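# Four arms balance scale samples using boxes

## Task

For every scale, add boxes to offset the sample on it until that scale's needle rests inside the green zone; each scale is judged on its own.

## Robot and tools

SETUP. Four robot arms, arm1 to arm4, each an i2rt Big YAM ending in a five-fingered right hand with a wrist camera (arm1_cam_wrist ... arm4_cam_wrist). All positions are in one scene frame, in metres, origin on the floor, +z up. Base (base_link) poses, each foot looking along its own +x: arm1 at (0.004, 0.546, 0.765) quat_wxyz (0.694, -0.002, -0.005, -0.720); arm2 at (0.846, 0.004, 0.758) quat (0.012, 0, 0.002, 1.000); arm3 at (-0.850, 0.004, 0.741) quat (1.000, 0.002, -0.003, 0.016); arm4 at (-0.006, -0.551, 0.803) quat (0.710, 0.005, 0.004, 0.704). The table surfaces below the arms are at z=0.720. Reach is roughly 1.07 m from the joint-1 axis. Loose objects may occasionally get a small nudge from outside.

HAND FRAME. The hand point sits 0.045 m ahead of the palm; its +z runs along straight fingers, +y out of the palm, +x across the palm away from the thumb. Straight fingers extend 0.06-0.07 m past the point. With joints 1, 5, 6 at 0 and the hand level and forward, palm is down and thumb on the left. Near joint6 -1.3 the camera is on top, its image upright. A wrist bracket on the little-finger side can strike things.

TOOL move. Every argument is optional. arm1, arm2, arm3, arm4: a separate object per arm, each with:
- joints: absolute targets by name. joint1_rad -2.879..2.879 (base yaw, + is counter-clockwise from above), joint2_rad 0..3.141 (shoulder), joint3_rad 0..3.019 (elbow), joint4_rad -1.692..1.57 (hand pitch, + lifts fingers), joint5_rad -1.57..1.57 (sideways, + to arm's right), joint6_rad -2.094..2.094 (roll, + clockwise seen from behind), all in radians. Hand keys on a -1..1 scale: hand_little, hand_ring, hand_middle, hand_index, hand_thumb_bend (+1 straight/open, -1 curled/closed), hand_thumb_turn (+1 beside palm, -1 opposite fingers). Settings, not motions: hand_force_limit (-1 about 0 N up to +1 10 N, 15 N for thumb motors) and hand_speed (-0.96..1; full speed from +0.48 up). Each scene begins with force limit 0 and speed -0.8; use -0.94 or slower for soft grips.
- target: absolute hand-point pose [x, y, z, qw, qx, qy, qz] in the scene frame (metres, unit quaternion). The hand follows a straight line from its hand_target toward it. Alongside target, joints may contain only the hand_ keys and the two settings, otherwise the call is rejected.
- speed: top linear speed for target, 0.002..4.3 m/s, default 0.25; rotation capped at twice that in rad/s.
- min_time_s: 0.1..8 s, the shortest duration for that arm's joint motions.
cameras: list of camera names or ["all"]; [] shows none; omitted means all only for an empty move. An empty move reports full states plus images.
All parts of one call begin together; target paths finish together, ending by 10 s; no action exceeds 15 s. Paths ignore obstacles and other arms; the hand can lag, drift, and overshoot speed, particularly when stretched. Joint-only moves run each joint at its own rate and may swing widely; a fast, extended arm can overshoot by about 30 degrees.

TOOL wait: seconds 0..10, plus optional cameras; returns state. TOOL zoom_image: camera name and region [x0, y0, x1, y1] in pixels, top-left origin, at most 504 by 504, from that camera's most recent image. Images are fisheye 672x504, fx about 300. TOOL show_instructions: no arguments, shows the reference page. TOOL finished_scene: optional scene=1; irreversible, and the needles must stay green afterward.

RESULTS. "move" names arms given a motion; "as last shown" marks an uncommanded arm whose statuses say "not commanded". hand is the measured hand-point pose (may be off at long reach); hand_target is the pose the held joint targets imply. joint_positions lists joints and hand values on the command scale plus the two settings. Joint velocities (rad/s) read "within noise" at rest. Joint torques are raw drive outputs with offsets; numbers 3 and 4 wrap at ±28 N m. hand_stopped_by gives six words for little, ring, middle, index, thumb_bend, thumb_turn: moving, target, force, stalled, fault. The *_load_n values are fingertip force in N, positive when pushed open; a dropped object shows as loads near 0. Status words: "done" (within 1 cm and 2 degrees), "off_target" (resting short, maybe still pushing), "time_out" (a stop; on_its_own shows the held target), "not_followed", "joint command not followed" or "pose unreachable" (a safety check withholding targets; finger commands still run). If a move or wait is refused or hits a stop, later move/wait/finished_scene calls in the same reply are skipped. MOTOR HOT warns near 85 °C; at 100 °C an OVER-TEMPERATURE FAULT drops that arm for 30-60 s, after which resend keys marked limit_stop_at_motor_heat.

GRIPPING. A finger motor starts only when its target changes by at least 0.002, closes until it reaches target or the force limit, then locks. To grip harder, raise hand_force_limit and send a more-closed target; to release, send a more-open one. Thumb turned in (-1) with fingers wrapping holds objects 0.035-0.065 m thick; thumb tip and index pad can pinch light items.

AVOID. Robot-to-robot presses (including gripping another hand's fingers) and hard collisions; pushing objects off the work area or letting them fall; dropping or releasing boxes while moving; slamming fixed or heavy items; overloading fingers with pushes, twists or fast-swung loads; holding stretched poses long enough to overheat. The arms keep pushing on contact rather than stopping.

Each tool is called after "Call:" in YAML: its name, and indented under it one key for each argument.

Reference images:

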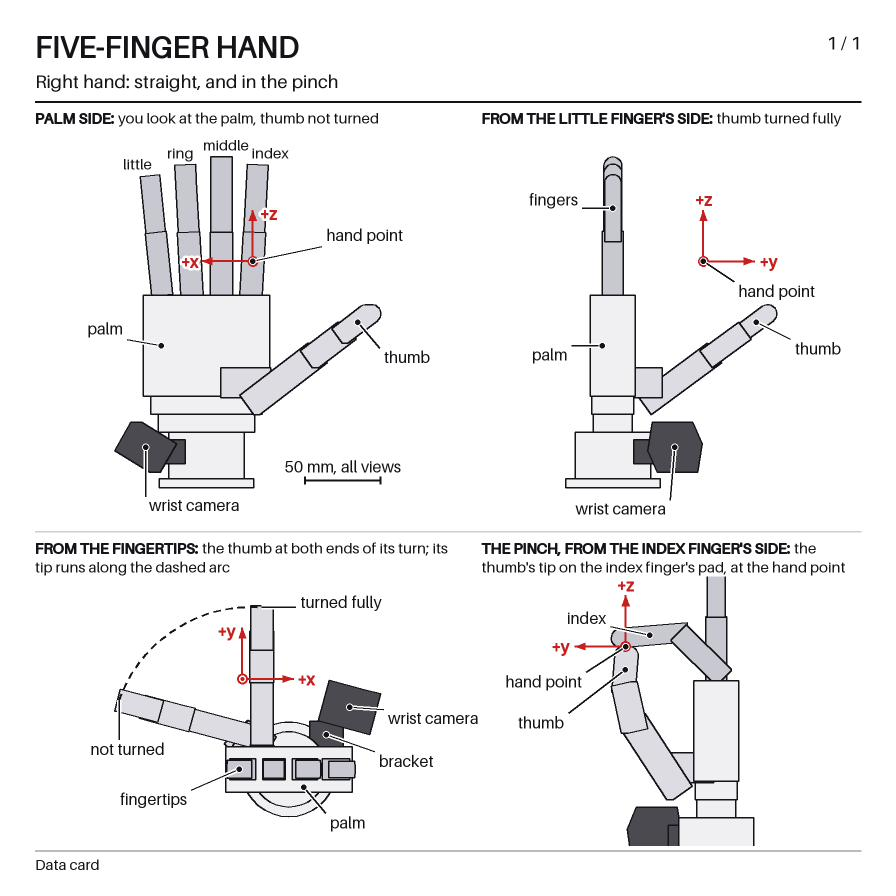

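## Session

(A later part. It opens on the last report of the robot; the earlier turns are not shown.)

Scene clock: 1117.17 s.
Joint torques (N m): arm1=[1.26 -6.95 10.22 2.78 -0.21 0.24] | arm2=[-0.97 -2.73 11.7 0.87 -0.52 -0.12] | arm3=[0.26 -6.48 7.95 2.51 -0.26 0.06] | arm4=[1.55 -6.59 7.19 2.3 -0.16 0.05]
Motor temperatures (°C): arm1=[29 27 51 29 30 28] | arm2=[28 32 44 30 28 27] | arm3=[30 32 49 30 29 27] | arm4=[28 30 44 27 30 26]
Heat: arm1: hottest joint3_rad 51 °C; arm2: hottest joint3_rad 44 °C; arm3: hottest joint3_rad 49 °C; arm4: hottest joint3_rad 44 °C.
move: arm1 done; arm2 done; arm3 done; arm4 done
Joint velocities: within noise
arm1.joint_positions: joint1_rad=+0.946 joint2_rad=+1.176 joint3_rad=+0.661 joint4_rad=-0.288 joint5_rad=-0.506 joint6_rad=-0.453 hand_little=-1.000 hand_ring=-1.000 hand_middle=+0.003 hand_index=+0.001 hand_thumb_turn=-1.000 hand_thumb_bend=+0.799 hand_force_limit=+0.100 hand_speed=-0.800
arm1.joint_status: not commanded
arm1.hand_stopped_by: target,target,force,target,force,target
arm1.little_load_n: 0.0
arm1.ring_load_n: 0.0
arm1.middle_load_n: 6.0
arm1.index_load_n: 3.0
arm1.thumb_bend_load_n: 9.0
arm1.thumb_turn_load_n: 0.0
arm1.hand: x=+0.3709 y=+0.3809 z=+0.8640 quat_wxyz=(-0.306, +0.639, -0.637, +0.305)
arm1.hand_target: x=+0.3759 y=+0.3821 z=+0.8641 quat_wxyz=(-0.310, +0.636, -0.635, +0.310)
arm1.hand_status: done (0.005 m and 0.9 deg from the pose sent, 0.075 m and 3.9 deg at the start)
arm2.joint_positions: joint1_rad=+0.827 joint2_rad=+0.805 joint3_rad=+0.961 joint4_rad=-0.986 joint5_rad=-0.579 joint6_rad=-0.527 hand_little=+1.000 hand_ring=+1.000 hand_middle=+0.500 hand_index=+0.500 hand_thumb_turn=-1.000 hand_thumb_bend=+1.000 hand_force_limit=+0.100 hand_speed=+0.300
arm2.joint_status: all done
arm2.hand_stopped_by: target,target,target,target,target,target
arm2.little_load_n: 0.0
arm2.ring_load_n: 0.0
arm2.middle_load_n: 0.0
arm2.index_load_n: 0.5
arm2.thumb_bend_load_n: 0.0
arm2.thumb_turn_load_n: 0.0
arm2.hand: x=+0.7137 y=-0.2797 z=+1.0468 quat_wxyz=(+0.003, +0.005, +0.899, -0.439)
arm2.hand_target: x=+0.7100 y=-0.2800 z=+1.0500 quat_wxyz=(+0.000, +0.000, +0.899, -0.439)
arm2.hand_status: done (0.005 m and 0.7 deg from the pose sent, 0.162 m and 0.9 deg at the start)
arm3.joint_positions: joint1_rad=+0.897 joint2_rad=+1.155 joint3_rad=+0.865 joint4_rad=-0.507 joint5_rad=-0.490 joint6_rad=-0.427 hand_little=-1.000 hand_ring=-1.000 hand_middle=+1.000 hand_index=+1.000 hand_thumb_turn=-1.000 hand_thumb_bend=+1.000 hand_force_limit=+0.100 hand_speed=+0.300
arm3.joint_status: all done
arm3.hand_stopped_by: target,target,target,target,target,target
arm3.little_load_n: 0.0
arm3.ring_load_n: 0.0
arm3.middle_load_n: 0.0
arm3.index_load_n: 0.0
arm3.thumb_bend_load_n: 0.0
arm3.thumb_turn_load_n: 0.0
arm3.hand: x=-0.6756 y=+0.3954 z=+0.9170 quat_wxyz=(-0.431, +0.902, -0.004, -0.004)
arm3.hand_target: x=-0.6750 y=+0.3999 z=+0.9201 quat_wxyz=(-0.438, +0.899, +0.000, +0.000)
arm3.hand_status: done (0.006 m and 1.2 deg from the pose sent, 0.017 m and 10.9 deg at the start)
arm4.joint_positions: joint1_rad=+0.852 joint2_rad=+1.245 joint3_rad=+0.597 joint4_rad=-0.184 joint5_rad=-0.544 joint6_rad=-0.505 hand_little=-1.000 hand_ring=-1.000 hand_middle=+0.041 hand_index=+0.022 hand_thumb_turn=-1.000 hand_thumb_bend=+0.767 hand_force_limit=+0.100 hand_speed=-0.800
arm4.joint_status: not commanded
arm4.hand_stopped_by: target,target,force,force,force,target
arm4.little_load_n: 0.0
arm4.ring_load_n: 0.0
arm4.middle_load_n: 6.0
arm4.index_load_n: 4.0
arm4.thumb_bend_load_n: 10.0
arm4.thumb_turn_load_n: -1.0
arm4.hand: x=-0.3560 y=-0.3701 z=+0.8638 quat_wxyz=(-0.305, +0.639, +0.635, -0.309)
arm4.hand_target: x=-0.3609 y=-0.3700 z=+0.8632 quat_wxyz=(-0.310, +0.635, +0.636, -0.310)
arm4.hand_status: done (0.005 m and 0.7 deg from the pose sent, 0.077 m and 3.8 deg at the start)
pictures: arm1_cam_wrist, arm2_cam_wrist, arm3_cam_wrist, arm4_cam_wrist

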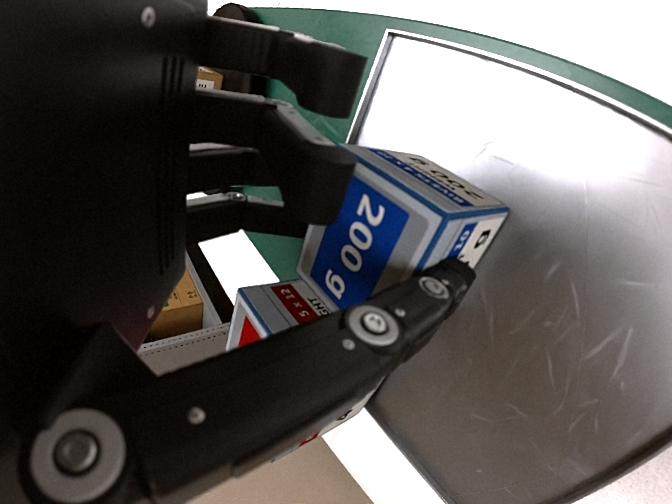

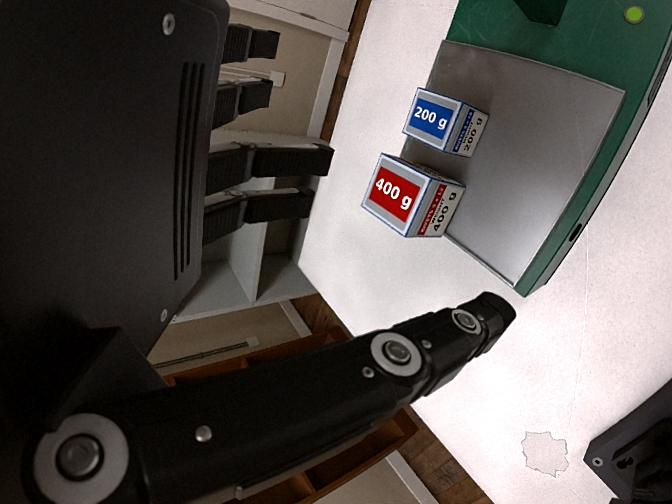

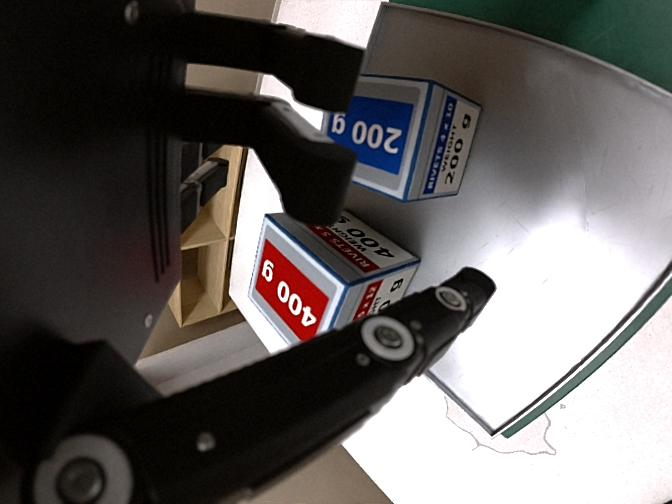

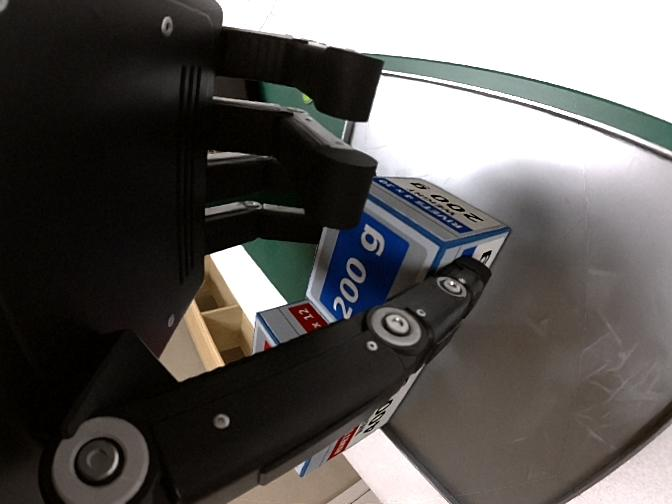

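Call:
move:
  arm1: {"target": [0.376, 0.382, 0.857, -0.31, 0.6355, -0.6355, 0.31], "speed": 0.1}
  arm2: {"joints": {"joint1_rad": 1.15, "joint2_rad": 0.594, "joint3_rad": 1.421, "joint4_rad": -1.139, "joint5_rad": 0.038, "joint6_rad": -1.383}, "min_time_s": 1.1}
  arm3: {"target": [-0.7306, 0.4197, 0.985, 0.4384, -0.8988, 0, 0], "speed": 0.3, "joints": {"hand_index": 0.7, "hand_middle": 0.7}}
  arm4: {"target": [-0.361, -0.370, 0.857, -0.31, 0.6355, 0.6355, -0.31], "speed": 0.1}
  cameras: ["arm2_cam_wrist", "arm3_cam_wrist"]

Scene clock: 1125.73 s.
Joint torques (N m): arm1=[1.14 -6.18 9.54 2.77 -0.19 0.17] | arm2=[0.5 3.31 10 1.36 0.21 -0.13] | arm3=[-0.26 -5.66 11.64 1.31 -0.08 0.09] | arm4=[1.49 -6.01 6.86 2.19 -0.17 0]
Motor temperatures (°C): arm1=[29 27 50 29 29 28] | arm2=[28 32 45 30 28 27] | arm3=[30 32 47 30 29 27] | arm4=[28 30 43 27 30 26]
Heat: arm1: hottest joint3_rad 50 °C; arm2: hottest joint3_rad 45 °C; arm3: hottest joint3_rad 47 °C; arm4: hottest joint3_rad 43 °C.
move: arm1 done; arm2 done; arm3 off_target; arm4 done
Joint velocities: within noise
arm1.joint_positions: joint1_rad=+0.946 joint2_rad=+1.181 joint3_rad=+0.656 joint4_rad=-0.262 joint5_rad=-0.506 joint6_rad=-0.448 hand_little=-1.000 hand_ring=-1.000 hand_middle=+0.003 hand_index=+0.001 hand_thumb_turn=-1.000 hand_thumb_bend=+0.799 hand_force_limit=+0.100 hand_speed=-0.800
arm1.joint_status: not commanded
arm1.hand_stopped_by: target,target,force,target,force,target
arm1.little_load_n: 0.0
arm1.ring_load_n: 0.0
arm1.middle_load_n: 6.5
arm1.index_load_n: 2.0
arm1.thumb_bend_load_n: 9.0
arm1.thumb_turn_load_n: 0.0
arm1.hand: x=+0.3739 y=+0.3790 z=+0.8634 quat_wxyz=(-0.308, +0.637, -0.635, +0.311)
arm1.hand_target: x=+0.3758 y=+0.3821 z=+0.8571 quat_wxyz=(-0.310, +0.636, -0.636, +0.310)
arm1.hand_status: done (0.007 m and 0.4 deg from the pose sent, 0.009 m and 0.9 deg at the start)
arm2.joint_positions: joint1_rad=+1.143 joint2_rad=+0.587 joint3_rad=+1.401 joint4_rad=-1.132 joint5_rad=+0.035 joint6_rad=-1.366 hand_little=+1.000 hand_ring=+1.000 hand_middle=+0.500 hand_index=+0.500 hand_thumb_turn=-1.000 hand_thumb_bend=+1.000 hand_force_limit=+0.100 hand_speed=+0.300
arm2.joint_status: all done
arm2.hand_stopped_by: target,target,target,target,target,target
arm2.little_load_n: 0.0
arm2.ring_load_n: 0.0
arm2.middle_load_n: 0.0
arm2.index_load_n: 0.0
arm2.thumb_bend_load_n: 0.0
arm2.thumb_turn_load_n: 0.5
arm2.hand: x=+0.6848 y=-0.1891 z=+1.3095 quat_wxyz=(-0.472, -0.348, +0.730, -0.351)
arm2.hand_target: x=+0.6854 y=-0.1888 z=+1.3170 quat_wxyz=(-0.476, -0.355, +0.725, -0.349)
arm2.hand_status: not commanded
arm3.joint_positions: joint1_rad=+1.063 joint2_rad=+1.071 joint3_rad=+0.924 joint4_rad=-0.614 joint5_rad=-0.370 joint6_rad=-0.308 hand_little=-1.000 hand_ring=-1.000 hand_middle=+0.700 hand_index=+0.700 hand_thumb_turn=-1.000 hand_thumb_bend=+1.000 hand_force_limit=+0.100 hand_speed=+0.300
arm3.joint_status: all done
arm3.hand_stopped_by: target,target,target,target,target,target
arm3.little_load_n: 0.0
arm3.ring_load_n: 0.0
arm3.middle_load_n: 0.0
arm3.index_load_n: 0.0
arm3.thumb_bend_load_n: 0.0
arm3.thumb_turn_load_n: 0.0
arm3.hand: x=-0.7333 y=+0.4078 z=+0.9613 quat_wxyz=(-0.424, +0.906, -0.002, -0.005)
arm3.hand_target: x=-0.7309 y=+0.4188 z=+0.9849 quat_wxyz=(-0.439, +0.899, +0.000, +0.000)
arm3.hand_status: off_target (0.027 m and 1.9 deg from the pose sent, 0.091 m and 1.1 deg at the start)
arm4.joint_positions: joint1_rad=+0.853 joint2_rad=+1.251 joint3_rad=+0.592 joint4_rad=-0.159 joint5_rad=-0.544 joint6_rad=-0.501 hand_little=-1.000 hand_ring=-1.000 hand_middle=+0.041 hand_index=+0.022 hand_thumb_turn=-1.000 hand_thumb_bend=+0.767 hand_force_limit=+0.100 hand_speed=-0.800
arm4.joint_status: not commanded
arm4.hand_stopped_by: target,target,force,force,force,target
arm4.little_load_n: 0.0
arm4.ring_load_n: 0.0
arm4.middle_load_n: 5.5
arm4.index_load_n: 4.0
arm4.thumb_bend_load_n: 9.0
arm4.thumb_turn_load_n: -1.0
arm4.hand: x=-0.3583 y=-0.3688 z=+0.8623 quat_wxyz=(-0.311, +0.637, +0.634, -0.310)
arm4.hand_target: x=-0.3608 y=-0.3700 z=+0.8571 quat_wxyz=(-0.310, +0.636, +0.636, -0.310)
arm4.hand_status: done (0.006 m and 0.3 deg from the pose sent, 0.008 m and 0.7 deg at the start)

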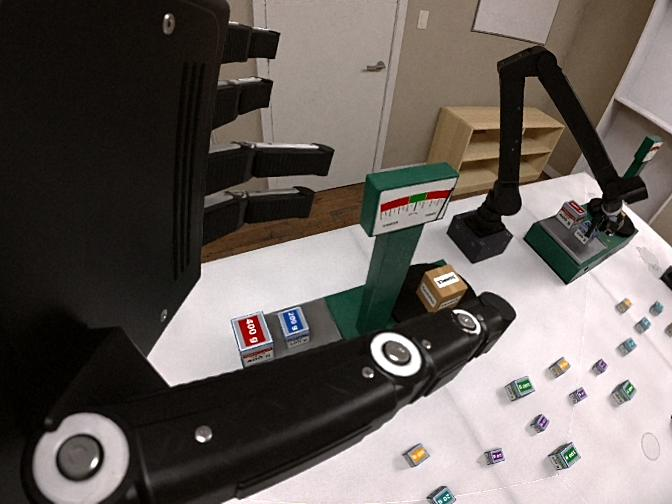

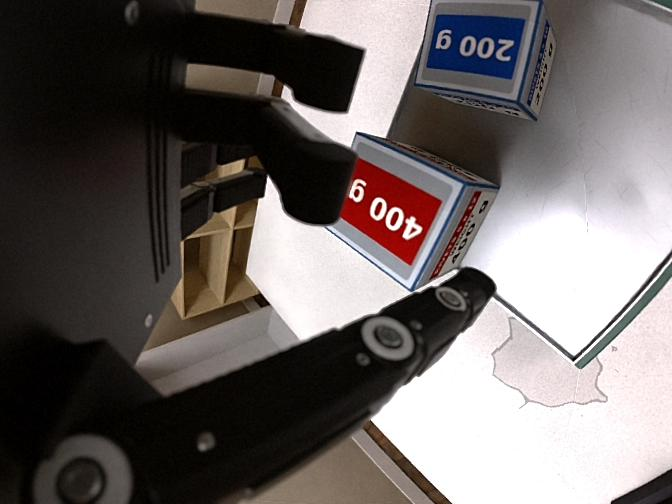

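Call:
zoom_image:
  camera: "arm2_cam_wrist"
  region: [360, 155, 470, 245]

Call:
zoom_image:
  camera: "arm2_cam_wrist"
  region: [400, 340, 660, 504]

Scaled by 4.582 from the camera's image (finer frame: 960x720).

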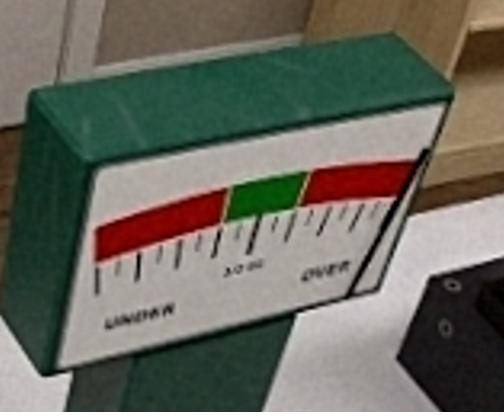

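Scaled by 1.938 from the camera's image (finer frame: 960x720).

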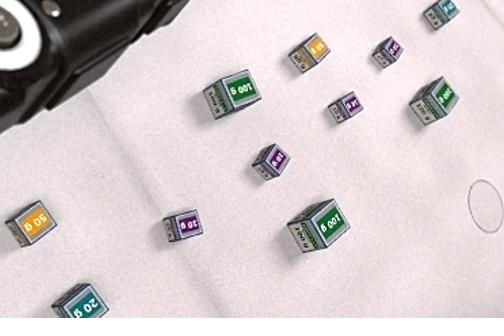

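Call:
move:
  arm1: {"joints": {"hand_speed": -0.4, "hand_thumb_bend": 1.0, "hand_index": 0.6, "hand_middle": 0.6}}
  arm2: {"target": [0.55, -0.08, 1.08, 0.3547, -0.7271, -0.5283, 0.2577], "speed": 0.6, "joints": {"hand_speed": 0.3, "hand_ring": -1, "hand_little": -1}}
  arm3: {"target": [-0.7325, 0.416, 0.908, 0.4384, -0.8988, 0, 0], "speed": 0.25, "joints": {"hand_speed": -0.8, "hand_force_limit": 0.2}}
  arm4: {"joints": {"hand_speed": -0.4, "hand_thumb_bend": 1.0, "hand_index": 0.6, "hand_middle": 0.6}}

Call:
move:
  arm1: {"target": [0.376, 0.385, 0.98, -0.31, 0.6355, -0.6355, 0.31], "speed": 0.3, "joints": {"hand_speed": 0.3, "hand_index": 0.7, "hand_middle": 0.7}}
  arm2: {"target": [0.5464, 0.0895, 0.875, 0.3547, -0.7271, -0.5283, 0.2577], "speed": 0.4, "joints": {"hand_speed": 0.3, "hand_index": 0.3, "hand_middle": 0.3}}
  arm3: {"joints": {"hand_thumb_bend": 0.4, "hand_index": 0.2, "hand_middle": 0.2}}
  arm4: {"target": [-0.361, -0.373, 0.98, -0.31, 0.6355, 0.6355, -0.31], "speed": 0.3, "joints": {"hand_speed": 0.3, "hand_index": 0.7, "hand_middle": 0.7}}
  cameras: ["all"]

Scene clock: 1174.13 s.
Joint torques (N m): arm1=[0.91 -6.53 9.55 2.54 -0.2 0.18] | arm2=[-0.97 -2.14 13.08 0.76 0.47 0.25] | arm3=[0.91 -5.19 7.6 2.47 -0.1 0.1] | arm4=[1.49 -7.12 7.34 2.11 -0.2 0.01]
Motor temperatures (°C): arm1=[29 27 44 29 29 28] | arm2=[28 32 42 30 28 27] | arm3=[30 31 42 29 29 27] | arm4=[28 30 39 27 30 26]
Heat: arm1: hottest joint3_rad 44 °C; arm2: hottest joint3_rad 42 °C; arm3: hottest joint3_rad 42 °C; arm4: hottest joint3_rad 39 °C.
move: arm1 done; arm2 off_target; arm3 done; arm4 done
Joint velocities: within noise
arm1.joint_positions: joint1_rad=+0.946 joint2_rad=+1.181 joint3_rad=+0.656 joint4_rad=-0.257 joint5_rad=-0.505 joint6_rad=-0.448 hand_little=-1.000 hand_ring=-1.000 hand_middle=+0.600 hand_index=+0.600 hand_thumb_turn=-1.000 hand_thumb_bend=+1.000 hand_force_limit=+0.100 hand_speed=-0.400
arm1.joint_status: all done
arm1.hand_stopped_by: target,target,target,target,target,target
arm1.little_load_n: 0.0
arm1.ring_load_n: 0.0
arm1.middle_load_n: -0.5
arm1.index_load_n: 0.0
arm1.thumb_bend_load_n: 0.0
arm1.thumb_turn_load_n: 0.0
arm1.hand: x=+0.3747 y=+0.3782 z=+0.8638 quat_wxyz=(-0.308, +0.637, -0.634, +0.313)
arm1.hand_target: x=+0.3757 y=+0.3820 z=+0.8572 quat_wxyz=(-0.310, +0.636, -0.636, +0.310)
arm1.hand_status: not commanded
arm2.joint_positions: joint1_rad=+0.513 joint2_rad=+0.726 joint3_rad=+0.992 joint4_rad=-1.131 joint5_rad=+0.603 joint6_rad=+0.545 hand_little=-1.000 hand_ring=-1.000 hand_middle=+0.500 hand_index=+0.500 hand_thumb_turn=-1.000 hand_thumb_bend=+1.000 hand_force_limit=+0.100 hand_speed=+0.300
arm2.joint_status: all done
arm2.hand_stopped_by: target,target,target,target,target,target
arm2.little_load_n: 0.0
arm2.ring_load_n: 0.0
arm2.middle_load_n: 0.0
arm2.index_load_n: 0.0
arm2.thumb_bend_load_n: 0.0
arm2.thumb_turn_load_n: 0.0
arm2.hand: x=+0.5529 y=-0.0790 z=+1.0653 quat_wxyz=(-0.355, +0.722, +0.540, -0.246)
arm2.hand_target: x=+0.5502 y=-0.0799 z=+1.0798 quat_wxyz=(-0.355, +0.727, +0.529, -0.258)
arm2.hand_status: off_target (0.015 m and 2.0 deg from the pose sent, 0.288 m and 134.0 deg at the start)
arm3.joint_positions: joint1_rad=+1.063 joint2_rad=+1.103 joint3_rad=+0.799 joint4_rad=-0.427 joint5_rad=-0.369 joint6_rad=-0.307 hand_little=-1.000 hand_ring=-1.000 hand_middle=+0.700 hand_index=+0.700 hand_thumb_turn=-1.000 hand_thumb_bend=+1.000 hand_force_limit=+0.200 hand_speed=-0.800
arm3.joint_status: all done
arm3.hand_stopped_by: target,target,target,target,target,target
arm3.little_load_n: 0.0
arm3.ring_load_n: 0.5
arm3.middle_load_n: 0.0
arm3.index_load_n: 0.0
arm3.thumb_bend_load_n: 0.0
arm3.thumb_turn_load_n: 0.0
arm3.hand: x=-0.7306 y=+0.4124 z=+0.9104 quat_wxyz=(-0.436, +0.900, +0.000, +0.001)
arm3.hand_target: x=-0.7326 y=+0.4159 z=+0.9081 quat_wxyz=(-0.438, +0.899, +0.000, +0.000)
arm3.hand_status: done (0.005 m and 0.4 deg from the pose sent, 0.054 m and 1.9 deg at the start)
arm4.joint_positions: joint1_rad=+0.853 joint2_rad=+1.264 joint3_rad=+0.585 joint4_rad=-0.156 joint5_rad=-0.543 joint6_rad=-0.501 hand_little=-1.000 hand_ring=-1.000 hand_middle=+0.600 hand_index=+0.600 hand_thumb_turn=-1.000 hand_thumb_bend=+1.000 hand_force_limit=+0.100 hand_speed=-0.400
arm4.joint_status: all done
arm4.hand_stopped_by: target,target,target,target,target,target
arm4.little_load_n: 0.0
arm4.ring_load_n: 0.0
arm4.middle_load_n: 0.0
arm4.index_load_n: 0.0
arm4.thumb_bend_load_n: 0.0
arm4.thumb_turn_load_n: 0.0
arm4.hand: x=-0.3554 y=-0.3712 z=+0.8548 quat_wxyz=(-0.303, +0.641, +0.634, -0.309)
arm4.hand_target: x=-0.3609 y=-0.3699 z=+0.8572 quat_wxyz=(-0.310, +0.635, +0.636, -0.310)
arm4.hand_status: not commanded
pictures: none

Scene clock: 1176.47 s.
Joint torques (N m): arm1=[1.32 -5.89 16.17 0.98 -0.13 0.18] | arm2=[-0.32 -1.32 11.19 1.76 -0.12 -0.12] | arm3=[0.15 -4.72 7.66 2.18 -0.1 0.01] | arm4=[1.49 -6.48 11.75 0.96 -0.21 0.06]
Motor temperatures (°C): arm1=[29 27 45 29 29 28] | arm2=[28 32 42 30 28 27] | arm3=[30 31 42 29 29 27] | arm4=[28 30 40 27 30 26]
Heat: arm1: hottest joint3_rad 45 °C; arm2: hottest joint3_rad 42 °C; arm3: hottest joint3_rad 42 °C; arm4: hottest joint3_rad 40 °C.
move: arm1 off_target; arm2 done; arm3 off_target; arm4 off_target
Joint velocities: within noise
arm1.joint_positions: joint1_rad=+0.951 joint2_rad=+1.047 joint3_rad=+0.837 joint4_rad=-0.604 joint5_rad=-0.505 joint6_rad=-0.442 hand_little=-1.000 hand_ring=-1.000 hand_middle=+0.700 hand_index=+0.700 hand_thumb_turn=-1.000 hand_thumb_bend=+1.000 hand_force_limit=+0.100 hand_speed=+0.300
arm1.joint_status: all done
arm1.hand_stopped_by: target,target,target,target,target,target
arm1.little_load_n: 0.0
arm1.ring_load_n: 0.0
arm1.middle_load_n: 0.0
arm1.index_load_n: 0.0
arm1.thumb_bend_load_n: 0.0
arm1.thumb_turn_load_n: 0.0
arm1.hand: x=+0.3645 y=+0.3893 z=+0.9577 quat_wxyz=(-0.307, +0.637, -0.641, +0.298)
arm1.hand_target: x=+0.3752 y=+0.3855 z=+0.9799 quat_wxyz=(-0.310, +0.635, -0.635, +0.310)
arm1.hand_status: off_target (0.025 m and 1.6 deg from the pose sent, 0.116 m and 0.5 deg at the start)
arm2.joint_positions: joint1_rad=-0.375 joint2_rad=+0.658 joint3_rad=+0.428 joint4_rad=-0.449 joint5_rad=-0.067 joint6_rad=-0.043 hand_little=-1.000 hand_ring=-1.000 hand_middle=+0.300 hand_index=+0.300 hand_thumb_turn=-1.000 hand_thumb_bend=+1.000 hand_force_limit=+0.100 hand_speed=+0.300
arm2.joint_status: all done
arm2.hand_stopped_by: target,target,target,target,target,target
arm2.little_load_n: 0.0
arm2.ring_load_n: 0.0
arm2.middle_load_n: 0.0
arm2.index_load_n: 0.0
arm2.thumb_bend_load_n: 0.0
arm2.thumb_turn_load_n: 0.0
arm2.hand: x=+0.5497 y=+0.0850 z=+0.8715 quat_wxyz=(-0.347, +0.733, +0.526, -0.257)
arm2.hand_target: x=+0.5465 y=+0.0894 z=+0.8751 quat_wxyz=(-0.355, +0.727, +0.528, -0.258)
arm2.hand_status: done (0.007 m and 1.1 deg from the pose sent, 0.254 m and 2.0 deg at the start)
arm3.joint_positions: joint1_rad=+1.063 joint2_rad=+1.104 joint3_rad=+0.799 joint4_rad=-0.419 joint5_rad=-0.368 joint6_rad=-0.303 hand_little=-1.000 hand_ring=-1.000 hand_middle=+0.259 hand_index=+0.259 hand_thumb_turn=-1.000 hand_thumb_bend=+0.788 hand_force_limit=+0.200 hand_speed=-0.800
arm3.joint_status: hand_middle off_target (ended at +0.259, target +0.200); hand_index off_target (ended at +0.259, target +0.200); hand_thumb_bend off_target (ended at +0.788, target +0.400)
arm3.hand_stopped_by: target,target,force,force,force,target
arm3.little_load_n: 0.0
arm3.ring_load_n: 0.5
arm3.middle_load_n: 7.0
arm3.index_load_n: 7.0
arm3.thumb_bend_load_n: 12.5
arm3.thumb_turn_load_n: -1.0
arm3.hand: x=-0.7301 y=+0.4140 z=+0.9113 quat_wxyz=(-0.438, +0.899, -0.001, +0.002)
arm3.hand_target: x=-0.7326 y=+0.4159 z=+0.9080 quat_wxyz=(-0.438, +0.899, +0.000, +0.000)
arm3.hand_status: not commanded
arm4.joint_positions: joint1_rad=+0.862 joint2_rad=+1.077 joint3_rad=+0.762 joint4_rad=-0.537 joint5_rad=-0.537 joint6_rad=-0.498 hand_little=-1.000 hand_ring=-1.000 hand_middle=+0.700 hand_index=+0.700 hand_thumb_turn=-1.000 hand_thumb_bend=+1.000 hand_force_limit=+0.100 hand_speed=+0.300
arm4.joint_status: all done
arm4.hand_stopped_by: target,target,target,target,target,target
arm4.little_load_n: 0.0
arm4.ring_load_n: 0.0
arm4.middle_load_n: 0.0
arm4.index_load_n: 0.0
arm4.thumb_bend_load_n: 0.0
arm4.thumb_turn_load_n: 0.0
arm4.hand: x=-0.3496 y=-0.3789 z=+0.9585 quat_wxyz=(-0.295, +0.643, +0.636, -0.308)
arm4.hand_target: x=-0.3604 y=-0.3735 z=+0.9801 quat_wxyz=(-0.310, +0.635, +0.635, -0.310)
arm4.hand_status: off_target (0.025 m and 2.0 deg from the pose sent, 0.125 m and 1.1 deg at the start)
pictures: arm1_cam_wrist, arm2_cam_wrist, arm3_cam_wrist, arm4_cam_wrist

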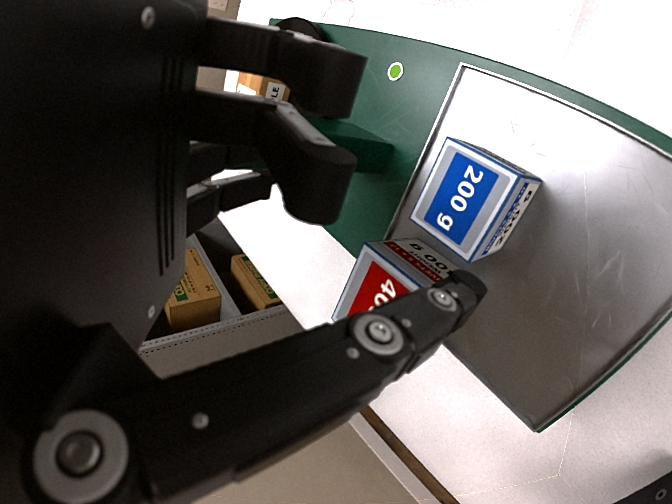

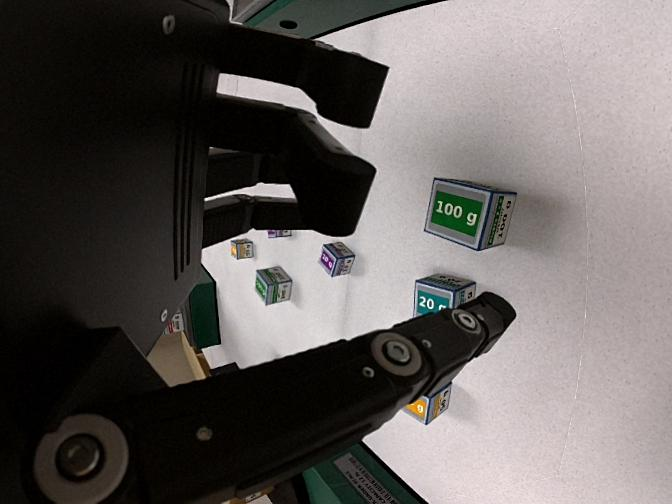

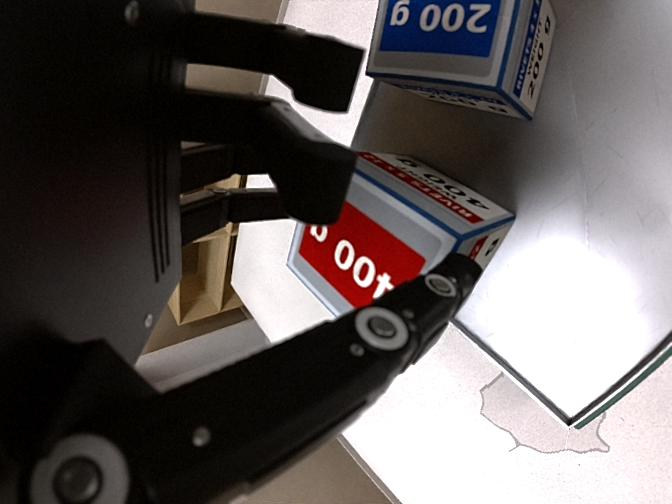

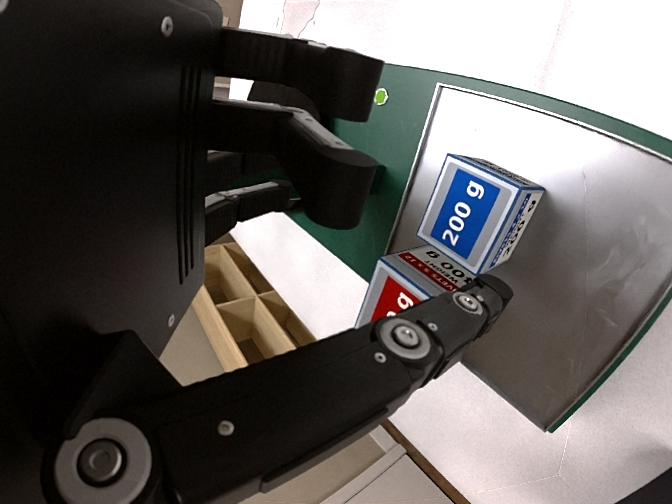

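Call:
move:
  arm1: {"target":[0.366,0.464,0.98,0.31,-0.6355,0.6355,-0.31],"speed":0.25}
  arm4: {"target":[-0.349,-0.456,0.98,0.31,-0.6355,-0.6355,0.31],"speed":0.25}
  arm3: {"target":[-0.733,0.4159,0.99,0.4384,-0.8988,0,0],"speed":0.25}
  arm2: {"target":[0.539,0.090,0.764,0.318,-0.652,-0.6187,0.3018],"speed":0.25,"joints":{"hand_speed":-0.8}}
  cameras: ["arm1_cam_wrist","arm2_cam_wrist","arm4_cam_wrist"]

Scene clock: 1246.20 s.
Joint torques (N m): arm1=[0.91 -4.66 10.61 1.32 0.01 0.22] | arm2=[-0.38 -3.96 8.21 1.47 -0.03 -0.08] | arm3=[-0.26 -5.6 11.78 1.11 -0.25 0.06] | arm4=[0.97 -4.6 8.88 1.26 -0.1 0.1]
Motor temperatures (°C): arm1=[29 27 53 28 29 28] | arm2=[28 31 43 30 28 27] | arm3=[30 31 39 30 29 27] | arm4=[28 30 46 27 30 26]
Heat: arm1: hottest joint3_rad 53 °C; arm2: hottest joint3_rad 43 °C; arm3: hottest joint3_rad 39 °C; arm4: hottest joint3_rad 46 °C.
move: arm1 done; arm2 done; arm3 off_target; arm4 done
Joint velocities: within noise
arm1.joint_positions: joint1_rad=+1.166 joint2_rad=+0.896 joint3_rad=+0.804 joint4_rad=-0.604 joint5_rad=-0.350 joint6_rad=-0.290 hand_little=-1.000 hand_ring=-1.000 hand_middle=+0.700 hand_index=+0.700 hand_thumb_turn=-1.000 hand_thumb_bend=+1.000 hand_force_limit=+0.100 hand_speed=+0.300
arm1.joint_status: not commanded
arm1.hand_stopped_by: target,target,target,target,target,target
arm1.little_load_n: 0.0
arm1.ring_load_n: 0.0
arm1.middle_load_n: 0.0
arm1.index_load_n: 0.0
arm1.thumb_bend_load_n: 0.0
arm1.thumb_turn_load_n: 0.0
arm1.hand: x=+0.3707 y=+0.4599 z=+0.9880 quat_wxyz=(-0.312, +0.638, -0.627, +0.321)
arm1.hand_target: x=+0.3660 y=+0.4640 z=+0.9800 quat_wxyz=(-0.310, +0.636, -0.636, +0.310)
arm1.hand_status: done (0.010 m and 1.6 deg from the pose sent, 0.078 m and 1.6 deg at the start)
arm2.joint_positions: joint1_rad=-0.492 joint2_rad=+1.044 joint3_rad=+0.268 joint4_rad=+0.059 joint5_rad=-0.366 joint6_rad=-0.290 hand_little=-1.000 hand_ring=-1.000 hand_middle=+0.300 hand_index=+0.300 hand_thumb_turn=-1.000 hand_thumb_bend=+1.000 hand_force_limit=+0.100 hand_speed=-0.800
arm2.joint_status: all done
arm2.hand_stopped_by: target,target,target,target,target,target
arm2.little_load_n: 0.0
arm2.ring_load_n: 0.0
arm2.middle_load_n: 0.0
arm2.index_load_n: 0.0
arm2.thumb_bend_load_n: 0.0
arm2.thumb_turn_load_n: 0.0
arm2.hand: x=+0.5378 y=+0.0863 z=+0.7670 quat_wxyz=(-0.315, +0.654, +0.616, -0.307)
arm2.hand_target: x=+0.5391 y=+0.0900 z=+0.7641 quat_wxyz=(-0.318, +0.652, +0.619, -0.302)
arm2.hand_status: done (0.005 m and 0.8 deg from the pose sent, 0.108 m and 15.3 deg at the start)
arm3.joint_positions: joint1_rad=+1.064 joint2_rad=+1.061 joint3_rad=+0.928 joint4_rad=-0.632 joint5_rad=-0.365 joint6_rad=-0.303 hand_little=-1.000 hand_ring=-1.000 hand_middle=+0.259 hand_index=+0.259 hand_thumb_turn=-1.000 hand_thumb_bend=+0.786 hand_force_limit=+0.200 hand_speed=-0.800
arm3.joint_status: not commanded
arm3.hand_stopped_by: target,target,force,force,force,target
arm3.little_load_n: 0.5
arm3.ring_load_n: 0.0
arm3.middle_load_n: 0.0
arm3.index_load_n: 0.0
arm3.thumb_bend_load_n: 0.0
arm3.thumb_turn_load_n: 0.0
arm3.hand: x=-0.7349 y=+0.4045 z=+0.9646 quat_wxyz=(-0.422, +0.907, -0.005, -0.005)
arm3.hand_target: x=-0.7333 y=+0.4150 z=+0.9899 quat_wxyz=(-0.439, +0.899, +0.000, +0.000)
arm3.hand_status: off_target (0.028 m and 2.3 deg from the pose sent, 0.079 m and 0.2 deg at the start)
arm4.joint_positions: joint1_rad=+1.078 joint2_rad=+0.890 joint3_rad=+0.682 joint4_rad=-0.537 joint5_rad=-0.385 joint6_rad=-0.337 hand_little=-1.000 hand_ring=-1.000 hand_middle=+0.700 hand_index=+0.700 hand_thumb_turn=-1.000 hand_thumb_bend=+1.000 hand_force_limit=+0.100 hand_speed=+0.300
arm4.joint_status: not commanded
arm4.hand_stopped_by: target,target,target,target,target,target
arm4.little_load_n: 0.0
arm4.ring_load_n: 0.0
arm4.middle_load_n: 0.0
arm4.index_load_n: 0.0
arm4.thumb_bend_load_n: 0.0
arm4.thumb_turn_load_n: 0.0
arm4.hand: x=-0.3487 y=-0.4545 z=+0.9766 quat_wxyz=(-0.309, +0.634, +0.639, -0.308)
arm4.hand_target: x=-0.3490 y=-0.4560 z=+0.9800 quat_wxyz=(-0.310, +0.635, +0.636, -0.310)
arm4.hand_status: done (0.004 m and 0.5 deg from the pose sent, 0.080 m and 2.0 deg at the start)

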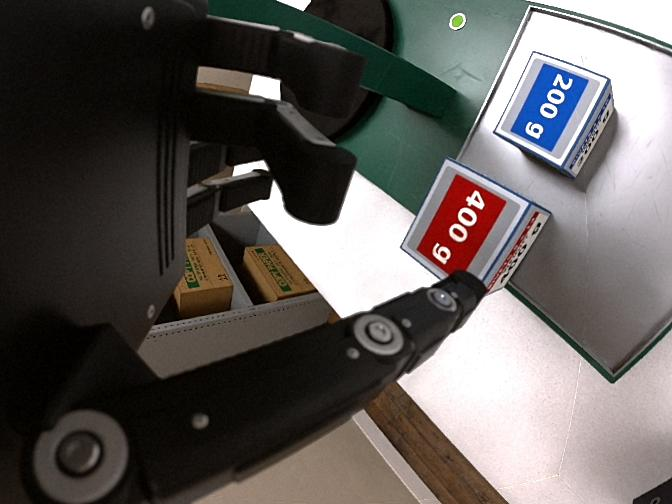

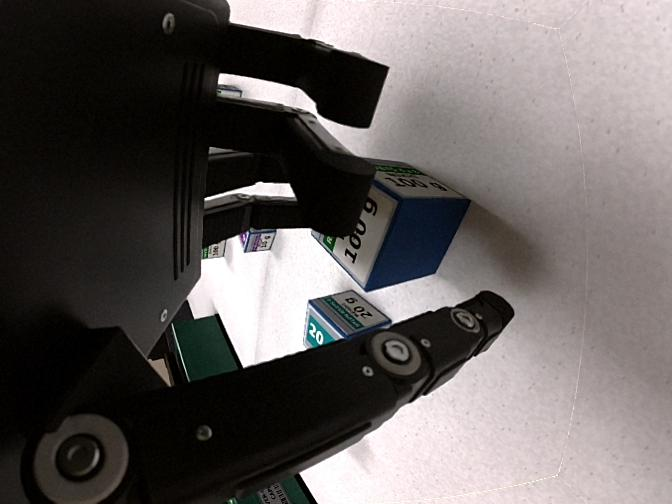

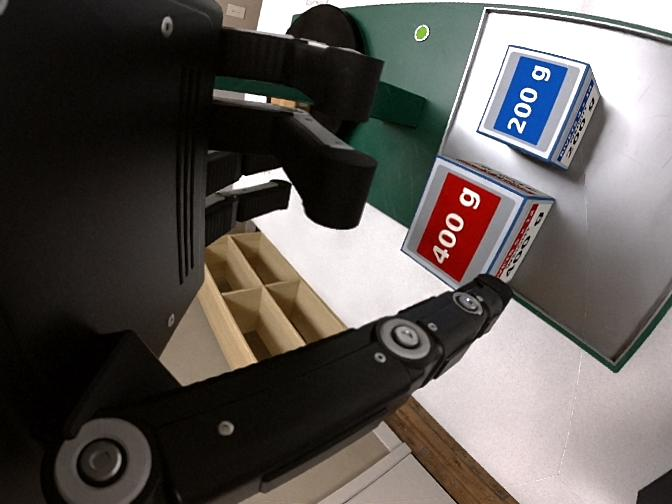

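Call:
move:
  arm2: {"joints":{"hand_force_limit":0.0,"hand_speed":-0.8,"hand_thumb_bend":0.4,"hand_index":-0.1,"hand_middle":-0.1}}
  arm1: {"target":[0.366,0.466,0.888,0.31,-0.6355,0.6355,-0.31],"speed":0.2,"joints":{"hand_speed":-0.8}}
  arm4: {"target":[-0.349,-0.458,0.880,0.31,-0.6355,-0.6355,0.31],"speed":0.2,"joints":{"hand_speed":-0.8}}
  cameras: ["all"]

Scene clock: 1256.57 s.
Joint torques (N m): arm1=[1.38 -4.37 10.61 2.69 0.01 0.21] | arm2=[-0.79 -3.96 8.34 1.39 -0.04 -0.1] | arm3=[-0.03 -6.53 11.9 1.39 -0.24 0.04] | arm4=[1.32 -4.72 8.34 2.32 -0.1 0.09]
Motor temperatures (°C): arm1=[29 27 51 28 29 28] | arm2=[28 31 42 30 28 27] | arm3=[30 31 40 30 29 27] | arm4=[28 30 45 27 30 26]
Heat: arm1: hottest joint3_rad 51 °C; arm2: hottest joint3_rad 42 °C; arm3: hottest joint3_rad 40 °C; arm4: hottest joint3_rad 45 °C.
move: arm1 done; arm2 off_target; arm4 done
Joint velocities: within noise
arm1.joint_positions: joint1_rad=+1.171 joint2_rad=+0.960 joint3_rad=+0.587 joint4_rad=-0.351 joint5_rad=-0.343 joint6_rad=-0.283 hand_little=-1.000 hand_ring=-1.000 hand_middle=+0.700 hand_index=+0.700 hand_thumb_turn=-1.000 hand_thumb_bend=+1.000 hand_force_limit=+0.100 hand_speed=-0.800
arm1.joint_status: all done
arm1.hand_stopped_by: target,target,target,target,target,target
arm1.little_load_n: 0.0
arm1.ring_load_n: 0.0
arm1.middle_load_n: 0.0
arm1.index_load_n: 0.0
arm1.thumb_bend_load_n: 0.0
arm1.thumb_turn_load_n: 0.0
arm1.hand: x=+0.3635 y=+0.4636 z=+0.8906 quat_wxyz=(-0.307, +0.639, -0.635, +0.309)
arm1.hand_target: x=+0.3659 y=+0.4661 z=+0.8881 quat_wxyz=(-0.310, +0.636, -0.635, +0.310)
arm1.hand_status: done (0.004 m and 0.5 deg from the pose sent, 0.100 m and 1.6 deg at the start)
arm2.joint_positions: joint1_rad=-0.492 joint2_rad=+1.044 joint3_rad=+0.268 joint4_rad=+0.059 joint5_rad=-0.366 joint6_rad=-0.291 hand_little=-1.000 hand_ring=-1.000 hand_middle=-0.066 hand_index=-0.097 hand_thumb_turn=-1.000 hand_thumb_bend=+0.816 hand_force_limit=+0.000 hand_speed=-0.800
arm2.joint_status: hand_middle off_target (ended at -0.066, target -0.100); hand_thumb_bend off_target (ended at +0.816, target +0.400); the others done
arm2.hand_stopped_by: target,target,force,force,force,target
arm2.little_load_n: 0.0
arm2.ring_load_n: 0.5
arm2.middle_load_n: 3.0
arm2.index_load_n: 6.5
arm2.thumb_bend_load_n: 10.0
arm2.thumb_turn_load_n: -2.5
arm2.hand: x=+0.5378 y=+0.0864 z=+0.7670 quat_wxyz=(-0.315, +0.654, +0.616, -0.307)
arm2.hand_target: x=+0.5391 y=+0.0900 z=+0.7641 quat_wxyz=(-0.318, +0.652, +0.619, -0.302)
arm2.hand_status: not commanded
arm3: as last shown
arm3.little_load_n: 0.0
arm4.joint_positions: joint1_rad=+1.080 joint2_rad=+1.012 joint3_rad=+0.465 joint4_rad=-0.220 joint5_rad=-0.382 joint6_rad=-0.333 hand_little=-1.000 hand_ring=-1.000 hand_middle=+0.700 hand_index=+0.700 hand_thumb_turn=-1.000 hand_thumb_bend=+1.000 hand_force_limit=+0.100 hand_speed=-0.800
arm4.joint_status: all done
arm4.hand_stopped_by: target,target,target,target,target,target
arm4.little_load_n: 0.0
arm4.ring_load_n: 0.0
arm4.middle_load_n: -0.5
arm4.index_load_n: 0.0
arm4.thumb_bend_load_n: 0.0
arm4.thumb_turn_load_n: 0.0
arm4.hand: x=-0.3411 y=-0.4594 z=+0.8734 quat_wxyz=(-0.300, +0.640, +0.639, -0.305)
arm4.hand_target: x=-0.3487 y=-0.4581 z=+0.8801 quat_wxyz=(-0.310, +0.636, +0.636, -0.310)
arm4.hand_status: done (0.010 m and 1.5 deg from the pose sent, 0.097 m and 0.5 deg at the start)
pictures: arm1_cam_wrist, arm2_cam_wrist, arm3_cam_wrist, arm4_cam_wrist

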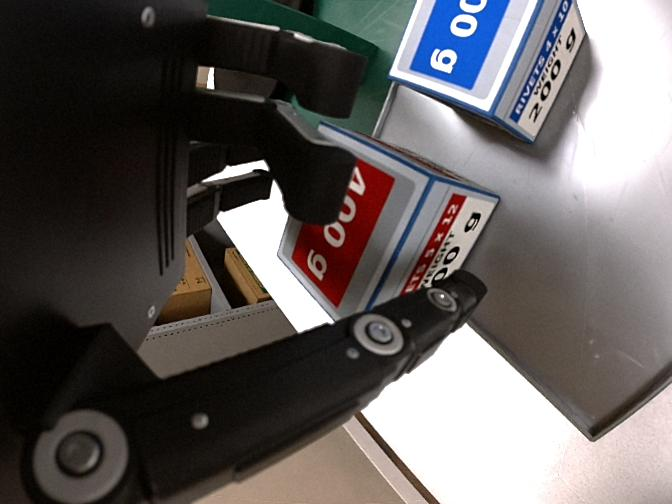

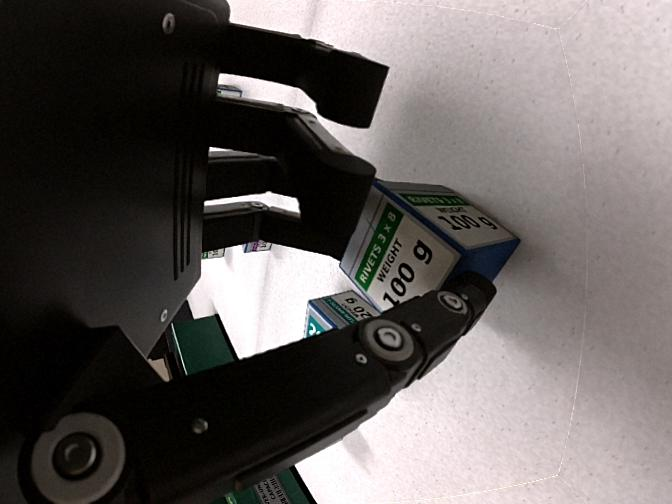

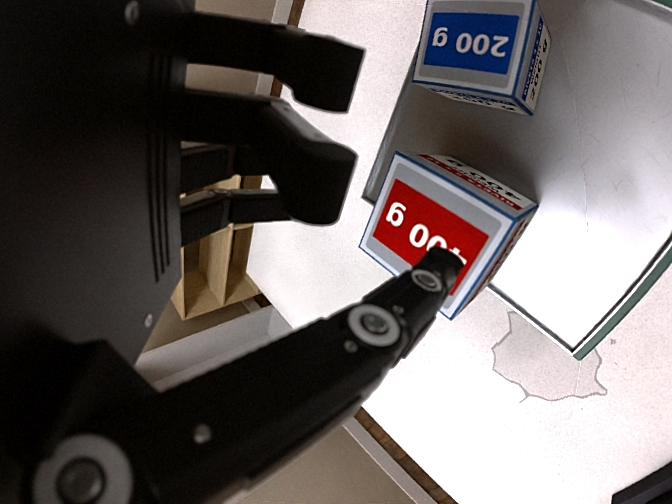

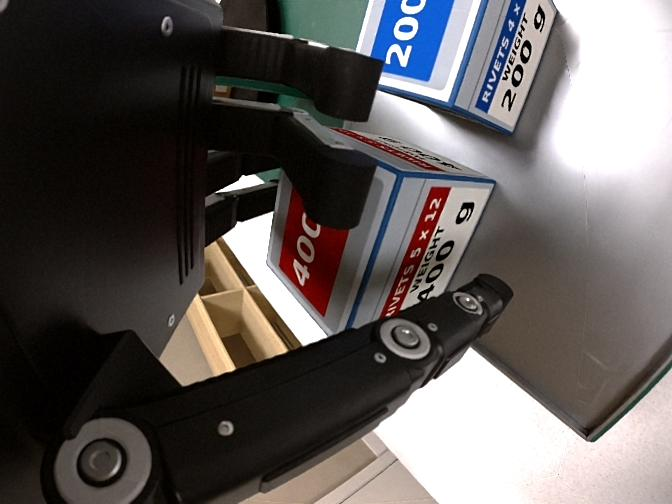

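Call:
move:
  arm1: {"target":[0.3664,0.4694,0.877,0.31,-0.6355,0.6355,-0.31],"speed":0.1}
  arm4: {"joints":{"hand_force_limit":0.2,"hand_speed":-0.8,"hand_thumb_bend":0.4,"hand_index":0.15,"hand_middle":0.15}}
  arm3: {"target":[-0.741,0.386,0.967,0.4384,-0.8988,0,0],"speed":0.15,"joints":{"hand_speed":0.3,"hand_thumb_bend":1.0,"hand_index":0.7,"hand_middle":0.7}}
  arm2: {"target":[0.540,0.090,0.88,0.318,-0.652,-0.6187,0.3018],"speed":0.2}
  cameras: ["arm3_cam_wrist","arm4_cam_wrist"]

Scene clock: 1305.63 s.
Joint torques (N m): arm1=[1.38 -4.07 9.99 2.73 0.02 0.21] | arm2=[-0.5 -3.78 14.05 0.98 -0.35 -0.08] | arm3=[-0.62 -5.71 7.91 2.25 -0.26 -0.08] | arm4=[1.32 -4.72 8.34 2 -0.11 0.06]
Motor temperatures (°C): arm1=[29 27 47 29 29 28] | arm2=[28 31 41 30 28 27] | arm3=[30 31 43 29 29 27] | arm4=[28 30 42 27 30 26]
Heat: arm1: hottest joint3_rad 47 °C; arm2: hottest joint3_rad 41 °C; arm3: hottest joint3_rad 43 °C; arm4: hottest joint3_rad 42 °C.
move: arm1 done; arm2 off_target; arm3 done; arm4 off_target
Joint velocities: within noise
arm1.joint_positions: joint1_rad=+1.183 joint2_rad=+0.966 joint3_rad=+0.567 joint4_rad=-0.312 joint5_rad=-0.334 joint6_rad=-0.275 hand_little=-1.000 hand_ring=-1.000 hand_middle=+0.700 hand_index=+0.700 hand_thumb_turn=-1.000 hand_thumb_bend=+1.000 hand_force_limit=+0.100 hand_speed=-0.800
arm1.joint_status: not commanded
arm1.hand_stopped_by: target,target,target,target,target,target
arm1.little_load_n: 0.0
arm1.ring_load_n: 0.0
arm1.middle_load_n: 0.0
arm1.index_load_n: 0.0
arm1.thumb_bend_load_n: 0.0
arm1.thumb_turn_load_n: 0.0
arm1.hand: x=+0.3658 y=+0.4660 z=+0.8841 quat_wxyz=(-0.308, +0.638, -0.632, +0.313)
arm1.hand_target: x=+0.3662 y=+0.4694 z=+0.8772 quat_wxyz=(-0.310, +0.636, -0.635, +0.310)
arm1.hand_status: done (0.008 m and 0.6 deg from the pose sent, 0.015 m and 0.5 deg at the start)
arm2.joint_positions: joint1_rad=-0.492 joint2_rad=+0.766 joint3_rad=+0.449 joint4_rad=-0.444 joint5_rad=-0.359 joint6_rad=-0.292 hand_little=-1.000 hand_ring=-1.000 hand_middle=-0.066 hand_index=-0.097 hand_thumb_turn=-1.000 hand_thumb_bend=+0.816 hand_force_limit=+0.000 hand_speed=-0.800
arm2.joint_status: not commanded
arm2.hand_stopped_by: target,target,force,force,force,target
arm2.little_load_n: 0.0
arm2.ring_load_n: 0.0
arm2.middle_load_n: 3.0
arm2.index_load_n: 6.5
arm2.thumb_bend_load_n: 10.0
arm2.thumb_turn_load_n: -2.0
arm2.hand: x=+0.5498 y=+0.0813 z=+0.8589 quat_wxyz=(-0.298, +0.664, +0.618, -0.298)
arm2.hand_target: x=+0.5403 y=+0.0897 z=+0.8799 quat_wxyz=(-0.318, +0.652, +0.619, -0.302)
arm2.hand_status: off_target (0.025 m and 2.7 deg from the pose sent, 0.113 m and 0.7 deg at the start)
arm3.joint_positions: joint1_rad=+1.062 joint2_rad=+0.992 joint3_rad=+0.874 joint4_rad=-0.632 joint5_rad=-0.378 joint6_rad=-0.303 hand_little=-1.000 hand_ring=-1.000 hand_middle=+0.700 hand_index=+0.700 hand_thumb_turn=-1.000 hand_thumb_bend=+1.000 hand_force_limit=+0.200 hand_speed=+0.300
arm3.joint_status: all done
arm3.hand_stopped_by: target,target,target,target,target,target
arm3.little_load_n: 0.0
arm3.ring_load_n: 0.0
arm3.middle_load_n: 0.0
arm3.index_load_n: 0.0
arm3.thumb_bend_load_n: 0.0
arm3.thumb_turn_load_n: 0.0
arm3.hand: x=-0.7458 y=+0.3861 z=+0.9633 quat_wxyz=(-0.430, +0.903, -0.002, -0.007)
arm3.hand_target: x=-0.7410 y=+0.3859 z=+0.9670 quat_wxyz=(-0.438, +0.899, +0.000, +0.000)
arm3.hand_status: done (0.006 m and 1.4 deg from the pose sent, 0.020 m and 2.3 deg at the start)
arm4.joint_positions: joint1_rad=+1.080 joint2_rad=+1.012 joint3_rad=+0.465 joint4_rad=-0.212 joint5_rad=-0.382 joint6_rad=-0.330 hand_little=-1.000 hand_ring=-1.000 hand_middle=+0.223 hand_index=+0.204 hand_thumb_turn=-1.000 hand_thumb_bend=+0.758 hand_force_limit=+0.200 hand_speed=-0.800
arm4.joint_status: hand_middle off_target (ended at +0.223, target +0.150); hand_index off_target (ended at +0.204, target +0.150); hand_thumb_bend off_target (ended at +0.758, target +0.400); the others done
arm4.hand_stopped_by: target,target,force,force,force,target
arm4.little_load_n: 0.0
arm4.ring_load_n: 0.0
arm4.middle_load_n: 5.0
arm4.index_load_n: 7.5
arm4.thumb_bend_load_n: 11.5
arm4.thumb_turn_load_n: 0.0
arm4.hand: x=-0.3426 y=-0.4589 z=+0.8744 quat_wxyz=(-0.302, +0.639, +0.637, -0.306)
arm4.hand_target: x=-0.3487 y=-0.4581 z=+0.8801 quat_wxyz=(-0.310, +0.636, +0.636, -0.310)
arm4.hand_status: not commanded

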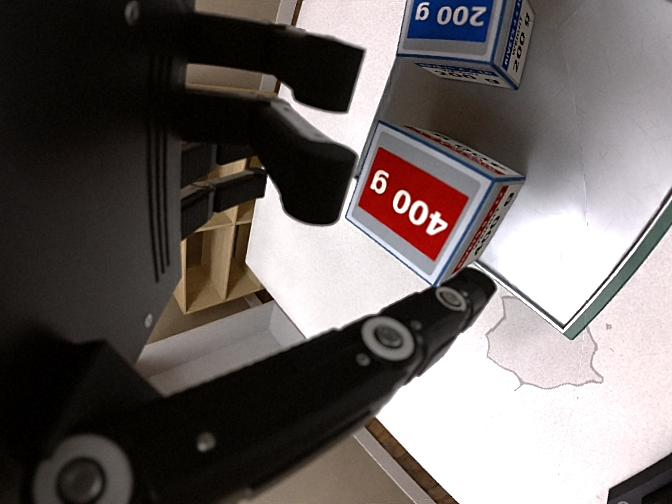

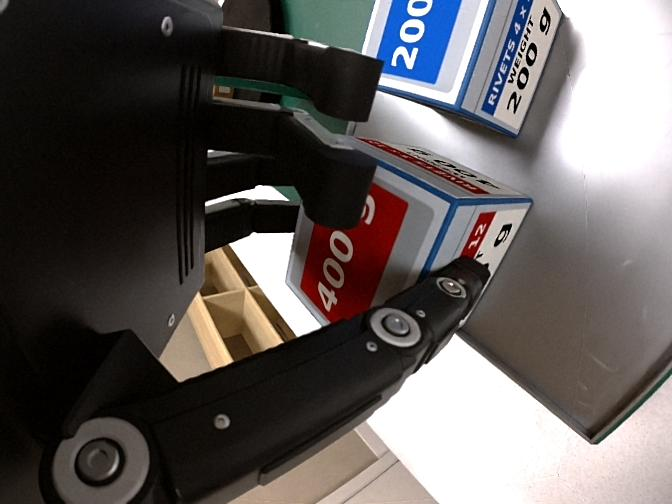

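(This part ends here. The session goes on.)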